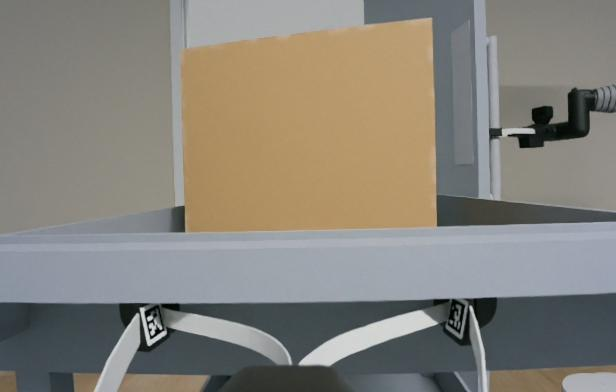

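Call:
move --blocking false --r1 '{"base":{"translate_m":0.4},"pace":"slow","contact_limits":{"translate_m":0.4}}' --cameras '[]'

Call:
wait --seconds 7 --cameras '["r1_head_camera","r1_wrist_camera"]'

Scene clock: 931.43 s.
move: r1 moving
r1.base_odometry: x=-3.339 y=-1.201 heading=+0.818
r1.turned_by_wheels: +0.000
r1.turned_by_imu: -0.001
r1.base_tilt: forward=-1.6 right=+1.3
r1.lidar_m: 0.40 2.44 2.53 2.47 2.64 3.54 3.52 3.00 2.33 2.26 1.52 0.46
r1.base_status: translate_m moving
r1.joint_positions: lift_m=+0.660 arm_m=+0.000 wrist_yaw_rad=-0.009 wrist_pitch_rad=+0.009 wrist_roll_rad=+0.001 gripper_m=+0.130
r1.joint_status: not commanded
r1.measured_speeds: translate_m=+0.048 strafe_m=+0.000 rotate_rad=-0.002 lift_m=+0.000 arm_m=+0.000 wrist_yaw_rad=+0.000 wrist_pitch_rad=+0.000 wrist_roll_rad=+0.000
r1.motor_effort: lift_m=+16(16) arm_m=+4(4) wheel_0=+3(7) wheel_1=+3(6) wheel_2=-11(11)
r1.servo_current: wrist_yaw_rad=39(85) wrist_pitch_rad=59(59) wrist_roll_rad=59(59) gripper_m=39(46)
r1.contact_limits: translate_m 0.4
r1.hand_pose: x=+0.4585 y=-0.0899 z=+0.8359 quat_wxyz=(+1.000, +0.001, +0.004, -0.004) (m; r1's base frame)
r1.wrist_depth_mm: - - - - 436 1138 - / - - 480 459 430 1160 - / - - 488 462 433 1118 - / - - 488 466 433 1138 - / 301 353 477 - - - - / 243 210 237 237 235 195 233 / 245 240 240 139 236 235 234
r2: as last shown
r2.turned_by_imu: +0.000
r2.base_tilt: forward=-0.7 right=+0.0
r2.lidar_m: 0.41 0.44 0.82 4.84 2.36 1.40 1.20 1.22 1.12 0.96 0.96 0.60
r2.motor_effort: lift_m=+18(19) arm_m=-7(8) wheel_0=+0(1) wheel_1=+0(0) wheel_2=+0(0)
r2.servo_current: wrist_yaw_rad=33(52) wrist_pitch_rad=39(46) wrist_roll_rad=52(59) gripper_m=91(91)
r2.contact_limits: translate_m 0.6
r2.wrist_depth_mm: - - 248 162 233 226 220 / - - 251 163 235 227 221 / - - 251 163 236 229 224 / - 768 253 167 237 229 224 / 778 707 255 166 239 230 225 / 723 699 185 167 181 231 228 / - 591 - - 240 231 228
pictures: none
No camera images: "cameras" was empty.

Scene clock: 936.20 s.
earlier move: r1 done
r1.base_odometry: x=-3.075 y=-0.918 heading=+0.818
r1.turned_by_wheels: +0.000
r1.turned_by_imu: -0.002
r1.base_tilt: forward=-1.5 right=+1.3
r1.lidar_m: 0.42 2.03 2.50 2.45 2.61 3.81 3.93 3.05 2.32 2.28 1.21 0.46
r1.base_status: done
r1.joint_positions: lift_m=+0.660 arm_m=+0.000 wrist_yaw_rad=-0.009 wrist_pitch_rad=+0.009 wrist_roll_rad=+0.001 gripper_m=+0.130
r1.joint_status: not commanded
r1.measured_speeds: all 0
r1.motor_effort: lift_m=+15(16) arm_m=+4(4) wheel_0=+2(7) wheel_1=+2(6) wheel_2=-4(13)
r1.servo_current: wrist_yaw_rad=59(85) wrist_pitch_rad=52(65) wrist_roll_rad=39(65) gripper_m=39(52)
r1.contact_limits: translate_m 0.4
r1.hand_pose: x=+0.4585 y=-0.0899 z=+0.8359 quat_wxyz=(+1.000, +0.001, +0.004, -0.004) (m; r1's base frame)
r1.wrist_depth_mm: - - - - 439 427 707 / - - 508 473 442 427 723 / - - 508 477 442 427 715 / - 1661 512 477 445 427 - / - 338 - - - - - / 224 211 245 243 237 202 230 / 258 252 250 149 238 236 231
r2.base_odometry: x=-2.946 y=+0.578 heading=-2.008
r2.turned_by_wheels: +0.000
r2.turned_by_imu: +0.001
r2.base_tilt: forward=-0.6 right=+0.1
r2.lidar_m: 0.39 0.48 0.84 4.84 2.34 1.38 1.21 1.22 1.10 0.96 0.97 0.63
r2.base_status: not commanded
r2.joint_positions: lift_m=+0.860 arm_m=+0.000 wrist_yaw_rad=+0.502 wrist_pitch_rad=+0.001 wrist_roll_rad=+0.000 gripper_m=-0.029
r2.joint_status: not commanded
r2.measured_speeds: all 0
r2.motor_effort: lift_m=+18(19) arm_m=-8(8) wheel_0=+0(1) wheel_1=+0(1) wheel_2=+0(1)
r2.servo_current: wrist_yaw_rad=39(65) wrist_pitch_rad=39(52) wrist_roll_rad=65(65) gripper_m=91(98)
r2.contact_limits: translate_m 0.6
r2.hand_pose: x=+0.4660 y=+0.0622 z=+1.0378 quat_wxyz=(+0.969, +0.000, +0.001, +0.248) (m; r2's base frame)
r2.wrist_depth_mm: - - 248 161 233 226 220 / - - 251 163 235 227 222 / - - 251 163 236 229 224 / - - 253 167 237 229 223 / 1118 - 255 166 239 231 224 / 1008 759 185 167 181 232 227 / - 585 258 - 238 231 227
wait: 4.77 of 7 s (r1 has come to rest)
pictures: r1_head_camera, r1_wrist_camera
Images, in order (width x height): r1_head_camera 420x560, r1_wrist_camera 616x392.

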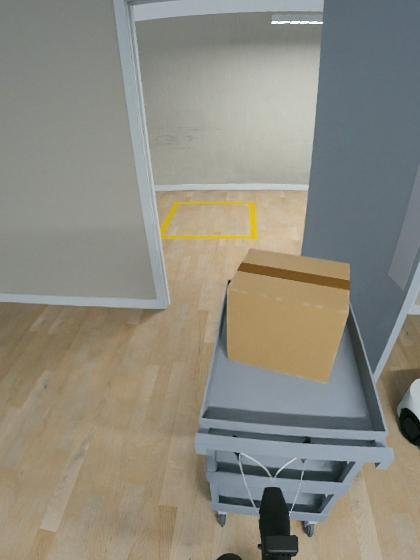

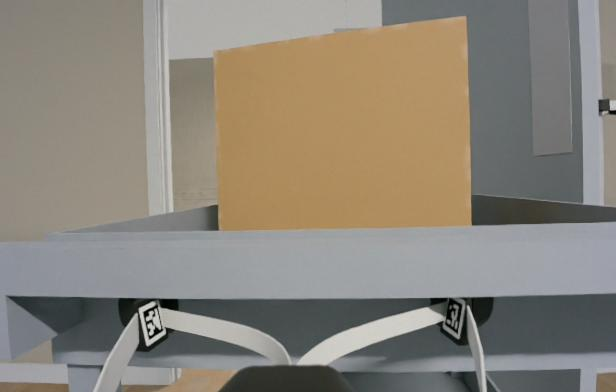

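Call:
move --blocking false --r1 '{"base":{"translate_m":-0.05,"strafe_m":-0.11}}' --cameras '[]'

Call:
wait --seconds 3 --cameras '[]'

Call:
move --blocking false --r1 '{"base":{"rotate_rad":0.08}}' --cameras '[]'

Call:
wait --seconds 2 --cameras '[]'

Call:
move --blocking false --r1 '{"base":{"translate_m":0.35},"pace":"slow","contact_limits":{"translate_m":0.4}}' --cameras '[]'

Call:
wait --seconds 7 --cameras '["r1_head_camera","r1_wrist_camera"]'

Scene clock: 950.20 s.
move: r1 moving
r1.base_odometry: x=-3.063 y=-0.947 heading=+0.819
r1.turned_by_wheels: +0.000
r1.turned_by_imu: +0.000
r1.base_tilt: forward=-1.6 right=+1.2
r1.lidar_m: 0.45 2.04 2.53 2.47 2.64 3.82 3.93 2.99 2.28 2.27 1.20 0.46
r1.base_status: translate_m moving; strafe_m moving
r1.joint_positions: lift_m=+0.660 arm_m=+0.000 wrist_yaw_rad=-0.003 wrist_pitch_rad=+0.009 wrist_roll_rad=+0.001 gripper_m=+0.130
r1.joint_status: not commanded
r1.measured_speeds: translate_m=-0.050 strafe_m=-0.111 rotate_rad=+0.002 lift_m=+0.000 arm_m=+0.000 wrist_yaw_rad=+0.000 wrist_pitch_rad=+0.000 wrist_roll_rad=+0.000
r1.motor_effort: lift_m=+16(16) arm_m=+4(4) wheel_0=+9(9) wheel_1=-9(9) wheel_2=+5(6)
r1.servo_current: wrist_yaw_rad=52(65) wrist_pitch_rad=52(65) wrist_roll_rad=59(59) gripper_m=39(46)
r1.hand_pose: x=+0.4590 y=-0.0882 z=+0.8359 quat_wxyz=(+1.000, +0.001, +0.004, -0.001) (m; r1's base frame)
r1.wrist_depth_mm: - - - - 442 - 723 / - - 1808 484 439 424 732 / - - 1708 484 445 421 732 / - 413 525 484 449 427 - / - - - - - - - / 236 196 254 249 210 233 230 / 279 270 750 144 242 235 231
r2: as last shown
r2.turned_by_imu: +0.000
r2.base_tilt: forward=-0.7 right=+0.1
r2.lidar_m: 0.39 0.46 0.82 4.82 2.38 1.38 1.22 1.21 1.09 0.97 0.96 0.59
r2.motor_effort: lift_m=+18(18) arm_m=-7(7) wheel_0=+0(0) wheel_1=+0(0) wheel_2=+0(0)
r2.servo_current: wrist_yaw_rad=52(52) wrist_pitch_rad=46(46) wrist_roll_rad=52(59) gripper_m=91(91)
r2.contact_limits: translate_m 0.6
r2.wrist_depth_mm: - - 248 162 233 226 220 / - - 250 163 235 227 221 / - - 253 163 236 229 224 / - - 253 167 237 229 223 / 1060 - 254 166 239 230 226 / - 798 185 167 181 232 226 / - 585 258 - 240 230 228
pictures: none
No camera images: "cameras" was empty.

Scene clock: 951.37 s.
earlier move: r1 done
r1.base_odometry: x=-3.028 y=-1.030 heading=+0.819
r1.turned_by_wheels: +0.000
r1.turned_by_imu: +0.000
r1.base_tilt: forward=-1.6 right=+1.2
r1.lidar_m: 0.47 0.48 2.62 2.55 2.73 3.92 3.87 2.90 2.23 2.16 1.15 0.48
r1.base_status: done
r1.joint_positions: lift_m=+0.660 arm_m=+0.000 wrist_yaw_rad=+0.001 wrist_pitch_rad=+0.009 wrist_roll_rad=+0.001 gripper_m=+0.130
r1.joint_status: not commanded
r1.measured_speeds: all 0
r1.motor_effort: lift_m=+16(16) arm_m=+3(4) wheel_0=+3(11) wheel_1=+1(12) wheel_2=+2(8)
r1.servo_current: wrist_yaw_rad=59(65) wrist_pitch_rad=59(65) wrist_roll_rad=46(65) gripper_m=39(46)
r1.hand_pose: x=+0.4594 y=-0.0871 z=+0.8359 quat_wxyz=(+1.000, +0.000, +0.004, +0.000) (m; r1's base frame)
r1.wrist_depth_mm: - 1756 - - 492 - - / - - 530 492 466 768 699 / - - 544 492 469 - 715 / - 539 539 496 469 - 691 / - - - - - - - / 309 196 282 279 190 255 254 / 325 1708 891 139 270 257 259
r2.base_odometry: x=-2.946 y=+0.578 heading=-2.008
r2.turned_by_wheels: +0.000
r2.turned_by_imu: +0.000
r2.base_tilt: forward=-0.7 right=+0.1
r2.lidar_m: 0.40 0.46 0.84 4.85 2.38 1.37 1.22 1.21 1.11 0.96 0.96 0.58
r2.base_status: not commanded
r2.joint_positions: lift_m=+0.860 arm_m=+0.000 wrist_yaw_rad=+0.502 wrist_pitch_rad=+0.001 wrist_roll_rad=+0.000 gripper_m=-0.029
r2.joint_status: not commanded
r2.measured_speeds: all 0
r2.motor_effort: lift_m=+18(18) arm_m=-7(7) wheel_0=+0(1) wheel_1=+0(0) wheel_2=+0(1)
r2.servo_current: wrist_yaw_rad=46(59) wrist_pitch_rad=33(46) wrist_roll_rad=59(59) gripper_m=91(91)
r2.contact_limits: translate_m 0.6
r2.hand_pose: x=+0.4660 y=+0.0622 z=+1.0378 quat_wxyz=(+0.969, +0.000, +0.001, +0.248) (m; r2's base frame)
r2.wrist_depth_mm: - - 249 162 234 225 220 / - - 250 162 234 227 221 / - - 252 163 236 229 224 / - - 252 167 236 230 224 / 976 - 255 166 239 231 225 / 854 798 186 167 181 231 227 / - 580 258 - 239 230 228
wait: 1.17 of 3 s (r1 has come to rest)
pictures: none
No camera images: "cameras" was empty.

Scene clock: 951.87 s.
move: r1 moving
r1.base_odometry: x=-3.028 y=-1.030 heading=+0.898
r1.turned_by_wheels: +0.079
r1.turned_by_imu: +0.080
r1.base_tilt: forward=-1.6 right=+1.3
r1.lidar_m: 0.47 0.52 2.59 2.55 2.83 3.87 3.84 2.72 2.18 2.16 1.16 0.47
r1.base_status: rotate_rad moving
r1.joint_positions: lift_m=+0.660 arm_m=+0.000 wrist_yaw_rad=+0.000 wrist_pitch_rad=+0.009 wrist_roll_rad=+0.001 gripper_m=+0.130
r1.joint_status: not commanded
r1.measured_speeds: all 0
r1.motor_effort: lift_m=+15(16) arm_m=+3(4) wheel_0=-5(6) wheel_1=-1(6) wheel_2=-2(8)
r1.servo_current: wrist_yaw_rad=52(59) wrist_pitch_rad=52(59) wrist_roll_rad=46(52) gripper_m=46(46)
r1.hand_pose: x=+0.4593 y=-0.0873 z=+0.8359 quat_wxyz=(+1.000, +0.000, +0.004, +0.000) (m; r1's base frame)
r1.wrist_depth_mm: - - - - 466 - 707 / - - 544 492 462 - 699 / - - 544 500 466 - 691 / - - 544 504 469 258 - / - - - - - - - / 312 207 185 279 190 211 250 / 325 1661 1661 144 - 262 256
r2: as last shown
r2.base_tilt: forward=-0.7 right=+0.0
r2.lidar_m: 0.39 0.48 0.82 4.82 2.36 1.42 1.20 1.21 1.12 0.95 0.96 0.59
r2.motor_effort: lift_m=+18(18) arm_m=-7(8) wheel_0=+0(1) wheel_1=+0(1) wheel_2=+0(1)
r2.servo_current: wrist_yaw_rad=33(52) wrist_pitch_rad=46(46) wrist_roll_rad=46(59) gripper_m=85(91)
r2.contact_limits: translate_m 0.6
r2.wrist_depth_mm: - - 249 161 232 225 220 / - - 250 163 234 227 222 / - - 252 163 236 229 222 / - - 253 167 237 229 223 / 976 - 255 166 240 229 225 / 866 759 185 167 181 231 227 / - 585 258 - 239 230 227
pictures: none
No camera images: "cameras" was empty.

Scene clock: 952.07 s.
earlier move: r1 done
r1.base_odometry: x=-3.028 y=-1.030 heading=+0.898
r1.turned_by_wheels: +0.000
r1.turned_by_imu: +0.000
r1.base_tilt: forward=-1.6 right=+1.3
r1.lidar_m: 0.47 0.53 2.57 2.56 2.80 3.86 3.84 2.70 2.20 2.17 1.15 0.47
r1.base_status: done
r1.joint_positions: lift_m=+0.660 arm_m=+0.000 wrist_yaw_rad=+0.000 wrist_pitch_rad=+0.009 wrist_roll_rad=+0.001 gripper_m=+0.130
r1.joint_status: not commanded
r1.measured_speeds: all 0
r1.motor_effort: lift_m=+16(16) arm_m=+3(4) wheel_0=-5(6) wheel_1=+0(6) wheel_2=-3(8)
r1.servo_current: wrist_yaw_rad=39(59) wrist_pitch_rad=59(59) wrist_roll_rad=59(59) gripper_m=46(46)
r1.hand_pose: x=+0.4593 y=-0.0873 z=+0.8359 quat_wxyz=(+1.000, +0.000, +0.004, +0.000) (m; r1's base frame)
r1.wrist_depth_mm: - - - - 469 - 691 / - - 544 492 462 - 707 / - - 544 500 469 - 683 / - - 549 508 473 258 - / - - - - - - - / 310 206 185 281 189 212 249 / 325 1708 1661 144 - 262 256
r2.base_odometry: x=-2.946 y=+0.578 heading=-2.008
r2.turned_by_wheels: +0.000
r2.turned_by_imu: +0.000
r2.base_tilt: forward=-0.7 right=+0.1
r2.lidar_m: 0.41 0.47 0.85 4.85 2.41 1.42 1.19 1.21 1.12 0.97 0.96 0.60
r2.base_status: not commanded
r2.joint_positions: lift_m=+0.860 arm_m=+0.000 wrist_yaw_rad=+0.502 wrist_pitch_rad=+0.001 wrist_roll_rad=+0.000 gripper_m=-0.029
r2.joint_status: not commanded
r2.measured_speeds: all 0
r2.motor_effort: lift_m=+18(18) arm_m=-7(8) wheel_0=+0(1) wheel_1=+0(1) wheel_2=+0(1)
r2.servo_current: wrist_yaw_rad=52(52) wrist_pitch_rad=39(46) wrist_roll_rad=33(59) gripper_m=78(98)
r2.contact_limits: translate_m 0.6
r2.hand_pose: x=+0.4660 y=+0.0622 z=+1.0378 quat_wxyz=(+0.969, +0.000, +0.001, +0.248) (m; r2's base frame)
r2.wrist_depth_mm: - - 249 162 233 226 220 / - - 252 163 233 226 221 / - - 252 163 236 229 223 / - - 253 167 237 229 224 / 976 - 255 166 239 230 225 / 866 759 185 167 181 232 228 / - 580 258 - 241 231 227
wait: 0.20 of 2 s (r1 has come to rest)
pictures: none
No camera images: "cameras" was empty.

Scene clock: 952.57 s.
move: r1 moving
r1.base_odometry: x=-3.021 y=-1.020 heading=+0.898
r1.turned_by_wheels: +0.000
r1.turned_by_imu: +0.000
r1.base_tilt: forward=-1.6 right=+1.3
r1.lidar_m: 0.47 0.51 2.61 2.55 2.80 3.87 3.87 2.73 2.20 2.17 1.15 0.45
r1.base_status: translate_m moving
r1.joint_positions: lift_m=+0.660 arm_m=+0.000 wrist_yaw_rad=+0.000 wrist_pitch_rad=+0.009 wrist_roll_rad=+0.001 gripper_m=+0.130
r1.joint_status: not commanded
r1.measured_speeds: translate_m=+0.048 strafe_m=+0.000 rotate_rad=+0.000 lift_m=+0.000 arm_m=+0.000 wrist_yaw_rad=+0.000 wrist_pitch_rad=+0.000 wrist_roll_rad=+0.000
r1.motor_effort: lift_m=+16(16) arm_m=+3(3) wheel_0=+4(6) wheel_1=+2(7) wheel_2=-6(10)
r1.servo_current: wrist_yaw_rad=46(72) wrist_pitch_rad=52(59) wrist_roll_rad=52(59) gripper_m=46(46)
r1.contact_limits: translate_m 0.4
r1.hand_pose: x=+0.4593 y=-0.0874 z=+0.8359 quat_wxyz=(+1.000, +0.000, +0.004, +0.000) (m; r1's base frame)
r1.wrist_depth_mm: - - - - 459 - 683 / - - 530 488 452 - 691 / - - 535 496 455 - 691 / - 477 539 496 455 - - / - - - - - - - / 303 200 - 263 253 242 238 / 324 193 1661 144 257 243 240
r2: as last shown
r2.lidar_m: 0.42 0.47 0.83 4.84 2.35 1.39 1.21 1.22 1.13 0.97 0.97 0.59
r2.motor_effort: lift_m=+18(18) arm_m=-7(8) wheel_0=+0(0) wheel_1=+0(0) wheel_2=+0(0)
r2.servo_current: wrist_yaw_rad=46(52) wrist_pitch_rad=39(52) wrist_roll_rad=52(59) gripper_m=91(91)
r2.contact_limits: translate_m 0.6
r2.wrist_depth_mm: - - 250 161 233 226 220 / - - 250 162 234 227 221 / - - 253 163 236 229 223 / - - 253 167 236 230 224 / 960 - 255 166 239 230 226 / 866 750 185 167 181 232 228 / - 585 258 - 240 231 227
pictures: none
No camera images: "cameras" was empty.

Scene clock: 956.83 s.
earlier move: r1 done
r1.base_odometry: x=-2.810 y=-0.756 heading=+0.898
r1.turned_by_wheels: +0.000
r1.turned_by_imu: -0.002
r1.base_tilt: forward=-1.6 right=+1.2
r1.lidar_m: 0.46 1.76 2.54 2.50 2.75 4.19 4.22 2.79 2.25 2.23 0.77 0.45
r1.base_status: done
r1.joint_positions: lift_m=+0.660 arm_m=+0.000 wrist_yaw_rad=-0.004 wrist_pitch_rad=+0.009 wrist_roll_rad=+0.001 gripper_m=+0.130
r1.joint_status: not commanded
r1.measured_speeds: all 0
r1.motor_effort: lift_m=+15(16) arm_m=+1(3) wheel_0=+1(8) wheel_1=+2(7) wheel_2=-4(14)
r1.servo_current: wrist_yaw_rad=52(78) wrist_pitch_rad=46(65) wrist_roll_rad=59(72) gripper_m=39(52)
r1.contact_limits: translate_m 0.4
r1.hand_pose: x=+0.4589 y=-0.0886 z=+0.8359 quat_wxyz=(+1.000, +0.000, +0.004, -0.002) (m; r1's base frame)
r1.wrist_depth_mm: - - - - 455 418 - / - - - 484 442 421 - / - - - 492 449 424 - / - - 621 488 452 427 - / - - - - - - - / 232 199 256 249 239 193 227 / - 267 1708 143 241 236 228
r2.base_odometry: x=-2.946 y=+0.578 heading=-2.008
r2.turned_by_wheels: +0.000
r2.turned_by_imu: +0.001
r2.base_tilt: forward=-0.6 right=+0.1
r2.lidar_m: 0.40 0.49 0.95 4.84 2.38 1.42 1.20 1.22 1.09 0.96 0.94 0.62
r2.base_status: not commanded
r2.joint_positions: lift_m=+0.860 arm_m=+0.000 wrist_yaw_rad=+0.502 wrist_pitch_rad=+0.001 wrist_roll_rad=+0.000 gripper_m=-0.029
r2.joint_status: not commanded
r2.measured_speeds: all 0
r2.motor_effort: lift_m=+18(19) arm_m=-7(8) wheel_0=+0(1) wheel_1=+0(0) wheel_2=+0(1)
r2.servo_current: wrist_yaw_rad=39(59) wrist_pitch_rad=46(52) wrist_roll_rad=46(59) gripper_m=78(98)
r2.contact_limits: translate_m 0.6
r2.hand_pose: x=+0.4660 y=+0.0622 z=+1.0378 quat_wxyz=(+0.969, +0.000, +0.001, +0.248) (m; r2's base frame)
r2.wrist_depth_mm: 820 - 249 161 233 226 220 / - - 251 163 234 227 221 / - - 252 163 236 229 224 / 946 - 253 167 236 229 223 / 866 946 255 166 240 230 226 / - - 186 167 181 231 227 / - - 258 - 240 231 227
wait: 4.27 of 7 s (r1 has come to rest)
pictures: r1_head_camera, r1_wrist_camera
Images, in order (width x height): r1_head_camera 420x560, r1_wrist_camera 616x392.

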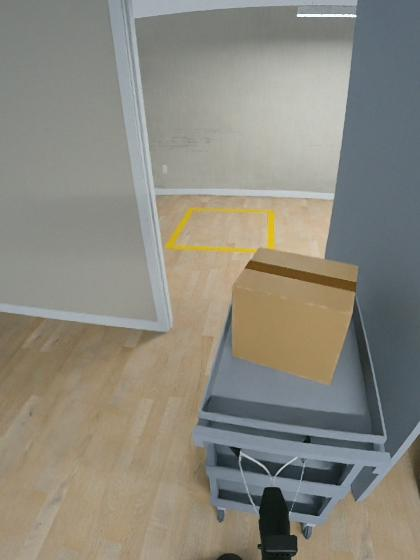

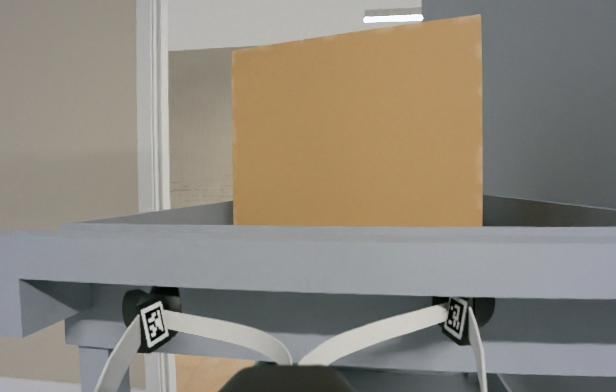

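Call:
move --blocking false --r1 '{"base":{"translate_m":-0.04,"strafe_m":-0.10}}' --cameras '[]'

Call:
wait --seconds 3 --cameras '[]'

Call:
move --blocking false --r1 '{"base":{"translate_m":0.34},"pace":"slow","contact_limits":{"translate_m":0.4}}' --cameras '[]'

Call:
wait --seconds 7 --cameras '["r1_head_camera","r1_wrist_camera"]'

Scene clock: 970.73 s.
move: r1 moving
r1.base_odometry: x=-2.795 y=-0.784 heading=+0.898
r1.turned_by_wheels: +0.000
r1.turned_by_imu: +0.000
r1.base_tilt: forward=-1.6 right=+1.2
r1.lidar_m: 0.46 1.76 2.55 2.53 2.80 4.20 4.21 2.76 2.20 2.20 0.77 0.45
r1.base_status: translate_m moving; strafe_m moving
r1.joint_positions: lift_m=+0.660 arm_m=+0.000 wrist_yaw_rad=-0.003 wrist_pitch_rad=+0.009 wrist_roll_rad=+0.001 gripper_m=+0.130
r1.joint_status: not commanded
r1.measured_speeds: translate_m=-0.045 strafe_m=-0.113 rotate_rad=+0.002 lift_m=+0.000 arm_m=+0.000 wrist_yaw_rad=+0.000 wrist_pitch_rad=+0.000 wrist_roll_rad=+0.000
r1.motor_effort: lift_m=+15(16) arm_m=+0(1) wheel_0=+9(9) wheel_1=-8(11) wheel_2=+3(5)
r1.servo_current: wrist_yaw_rad=33(65) wrist_pitch_rad=52(59) wrist_roll_rad=39(52) gripper_m=39(46)
r1.hand_pose: x=+0.4590 y=-0.0882 z=+0.8359 quat_wxyz=(+1.000, +0.000, +0.004, -0.001) (m; r1's base frame)
r1.wrist_depth_mm: - - - - 462 415 - / - - - 492 449 421 - / - - - 496 445 421 - / - - 564 496 452 424 - / - - - - - - - / 256 198 260 254 196 229 227 / - 286 1661 143 245 230 227
r2: as last shown
r2.turned_by_imu: +0.000
r2.base_tilt: forward=-0.7 right=+0.1
r2.lidar_m: 0.39 0.46 0.96 4.85 2.37 1.40 1.21 1.22 1.12 0.97 0.96 0.62
r2.motor_effort: lift_m=+18(18) arm_m=-7(7) wheel_0=+0(1) wheel_1=+0(0) wheel_2=+0(0)
r2.servo_current: wrist_yaw_rad=46(59) wrist_pitch_rad=39(46) wrist_roll_rad=59(59) gripper_m=85(91)
r2.contact_limits: translate_m 0.6
r2.wrist_depth_mm: 820 - 249 161 233 225 221 / - - 251 163 234 228 221 / - - 252 163 236 229 224 / 842 - 254 167 238 229 224 / 842 931 254 166 237 231 225 / - - 186 167 181 232 227 / - - 258 - 240 230 228
pictures: none
No camera images: "cameras" was empty.

Scene clock: 971.83 s.
earlier move: r1 done
r1.base_odometry: x=-2.757 y=-0.850 heading=+0.899
r1.turned_by_wheels: +0.000
r1.turned_by_imu: +0.000
r1.base_tilt: forward=-1.6 right=+1.2
r1.lidar_m: 0.46 0.50 2.63 2.59 2.89 4.17 4.22 2.68 2.14 2.14 0.89 0.46
r1.base_status: done
r1.joint_positions: lift_m=+0.660 arm_m=+0.000 wrist_yaw_rad=+0.001 wrist_pitch_rad=+0.009 wrist_roll_rad=+0.001 gripper_m=+0.130
r1.joint_status: not commanded
r1.measured_speeds: all 0
r1.motor_effort: lift_m=+16(16) arm_m=-1(1) wheel_0=+4(11) wheel_1=+1(11) wheel_2=+4(6)
r1.servo_current: wrist_yaw_rad=52(65) wrist_pitch_rad=59(59) wrist_roll_rad=46(59) gripper_m=39(46)
r1.hand_pose: x=+0.4593 y=-0.0873 z=+0.8359 quat_wxyz=(+1.000, +0.000, +0.004, +0.000) (m; r1's base frame)
r1.wrist_depth_mm: - 1537 - - - - - / - 1537 544 492 459 - 549 / - 1537 544 496 462 - 530 / - 554 549 496 459 - 535 / - - - - - - - / 315 196 - 265 193 241 235 / 330 176 1756 138 256 242 236
r2.base_odometry: x=-2.946 y=+0.578 heading=-2.008
r2.turned_by_wheels: +0.000
r2.turned_by_imu: +0.000
r2.base_tilt: forward=-0.7 right=+0.1
r2.lidar_m: 0.40 0.46 0.90 4.87 2.38 1.42 1.20 1.20 1.09 0.95 0.97 0.60
r2.base_status: not commanded
r2.joint_positions: lift_m=+0.860 arm_m=+0.000 wrist_yaw_rad=+0.502 wrist_pitch_rad=+0.001 wrist_roll_rad=+0.000 gripper_m=-0.029
r2.joint_status: not commanded
r2.measured_speeds: all 0
r2.motor_effort: lift_m=+18(18) arm_m=-7(8) wheel_0=+0(1) wheel_1=+0(0) wheel_2=+0(0)
r2.servo_current: wrist_yaw_rad=46(59) wrist_pitch_rad=46(46) wrist_roll_rad=46(59) gripper_m=85(98)
r2.contact_limits: translate_m 0.6
r2.hand_pose: x=+0.4660 y=+0.0622 z=+1.0378 quat_wxyz=(+0.969, +0.000, +0.001, +0.248) (m; r2's base frame)
r2.wrist_depth_mm: - - 249 162 233 226 220 / - - 251 163 235 227 222 / - - 251 163 236 228 223 / - - 252 167 236 229 224 / 831 - 256 166 239 230 226 / - 723 186 167 181 232 227 / - - 258 - 239 231 228
wait: 1.10 of 3 s (r1 has come to rest)
pictures: none
No camera images: "cameras" was empty.

Scene clock: 972.33 s.
move: r1 moving
r1.base_odometry: x=-2.749 y=-0.840 heading=+0.899
r1.turned_by_wheels: +0.000
r1.turned_by_imu: +0.000
r1.base_tilt: forward=-1.6 right=+1.3
r1.lidar_m: 0.45 0.48 2.64 2.60 2.86 4.22 4.19 2.66 2.16 2.10 0.83 0.44
r1.base_status: translate_m moving
r1.joint_positions: lift_m=+0.660 arm_m=+0.000 wrist_yaw_rad=+0.001 wrist_pitch_rad=+0.009 wrist_roll_rad=+0.001 gripper_m=+0.130
r1.joint_status: not commanded
r1.measured_speeds: translate_m=+0.048 strafe_m=+0.000 rotate_rad=+0.001 lift_m=+0.000 arm_m=+0.000 wrist_yaw_rad=+0.000 wrist_pitch_rad=+0.000 wrist_roll_rad=+0.000
r1.motor_effort: lift_m=+15(16) arm_m=-1(1) wheel_0=+6(11) wheel_1=+5(6) wheel_2=-7(7)
r1.servo_current: wrist_yaw_rad=52(65) wrist_pitch_rad=52(65) wrist_roll_rad=52(59) gripper_m=46(46)
r1.contact_limits: translate_m 0.4
r1.hand_pose: x=+0.4593 y=-0.0873 z=+0.8359 quat_wxyz=(+1.000, +0.000, +0.004, +0.000) (m; r1's base frame)
r1.wrist_depth_mm: - - - - 452 - - / - - 535 480 449 - 544 / - - 539 484 449 - 554 / - 496 544 488 452 - 525 / - - - - - - - / 306 197 - 259 245 232 229 / 319 177 1661 142 247 235 229
r2: as last shown
r2.base_tilt: forward=-0.6 right=+0.0
r2.lidar_m: 0.38 0.47 0.91 4.84 2.35 1.41 1.22 1.21 1.11 0.96 0.95 0.59
r2.motor_effort: lift_m=+18(18) arm_m=-7(7) wheel_0=+0(0) wheel_1=+0(1) wheel_2=+0(0)
r2.servo_current: wrist_yaw_rad=52(52) wrist_pitch_rad=39(46) wrist_roll_rad=52(52) gripper_m=85(91)
r2.contact_limits: translate_m 0.6
r2.wrist_depth_mm: - - 250 162 234 226 220 / - - 251 163 235 227 222 / - - 252 164 235 228 224 / - - 254 167 236 229 224 / 831 - 256 166 239 231 226 / - 831 186 167 181 232 227 / - - 258 - 240 231 228
pictures: none
No camera images: "cameras" was empty.

Scene clock: 976.53 s.
earlier move: r1 done
r1.base_odometry: x=-2.545 y=-0.584 heading=+0.899
r1.turned_by_wheels: +0.000
r1.turned_by_imu: -0.002
r1.base_tilt: forward=-1.6 right=+1.3
r1.lidar_m: 0.42 1.49 2.22 2.55 2.80 4.34 - 2.73 2.20 0.80 0.54 0.46
r1.base_status: done
r1.joint_positions: lift_m=+0.660 arm_m=+0.000 wrist_yaw_rad=-0.006 wrist_pitch_rad=+0.009 wrist_roll_rad=+0.001 gripper_m=+0.130
r1.joint_status: not commanded
r1.measured_speeds: all 0
r1.motor_effort: lift_m=+15(16) arm_m=+4(4) wheel_0=+2(11) wheel_1=+2(6) wheel_2=-5(12)
r1.servo_current: wrist_yaw_rad=46(78) wrist_pitch_rad=59(65) wrist_roll_rad=46(65) gripper_m=39(52)
r1.contact_limits: translate_m 0.4
r1.hand_pose: x=+0.4587 y=-0.0891 z=+0.8359 quat_wxyz=(+1.000, +0.000, +0.004, -0.003) (m; r1's base frame)
r1.wrist_depth_mm: - - - - 445 - 504 / - - 504 469 439 418 517 / - - 508 477 442 424 512 / - - 512 477 445 427 521 / - 338 - - - - - / 236 210 246 243 237 209 229 / 260 256 251 147 238 235 231
r2.base_odometry: x=-2.946 y=+0.578 heading=-2.008
r2.turned_by_wheels: +0.000
r2.turned_by_imu: +0.001
r2.base_tilt: forward=-0.7 right=+0.1
r2.lidar_m: 0.40 0.44 0.93 4.83 2.37 1.43 1.20 1.21 1.07 0.97 0.96 0.63
r2.base_status: not commanded
r2.joint_positions: lift_m=+0.860 arm_m=+0.000 wrist_yaw_rad=+0.502 wrist_pitch_rad=+0.001 wrist_roll_rad=+0.000 gripper_m=-0.029
r2.joint_status: not commanded
r2.measured_speeds: all 0
r2.motor_effort: lift_m=+18(19) arm_m=-7(8) wheel_0=+0(1) wheel_1=+0(1) wheel_2=+0(0)
r2.servo_current: wrist_yaw_rad=52(59) wrist_pitch_rad=33(52) wrist_roll_rad=33(65) gripper_m=85(91)
r2.contact_limits: translate_m 0.6
r2.hand_pose: x=+0.4660 y=+0.0622 z=+1.0378 quat_wxyz=(+0.969, +0.000, +0.001, +0.248) (m; r2's base frame)
r2.wrist_depth_mm: - - 248 162 234 226 220 / - - 251 163 234 227 222 / - - 253 163 236 229 224 / - 732 252 167 237 229 224 / - 723 255 166 239 230 224 / - 715 186 167 181 231 227 / - - 258 - 240 231 228
wait: 4.20 of 7 s (r1 has come to rest)
pictures: r1_head_camera, r1_wrist_camera
Images, in order (width x height): r1_head_camera 420x560, r1_wrist_camera 616x392.

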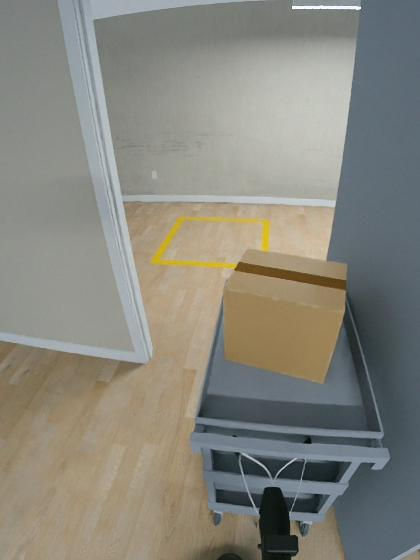

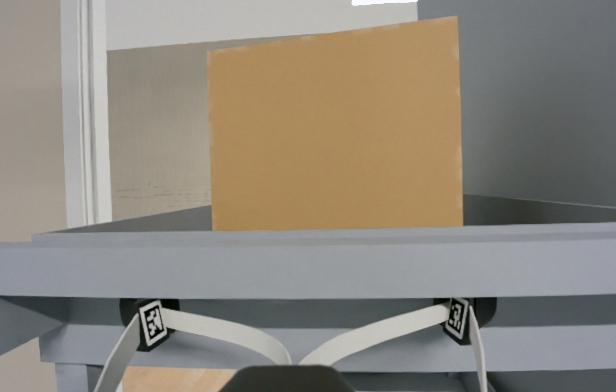

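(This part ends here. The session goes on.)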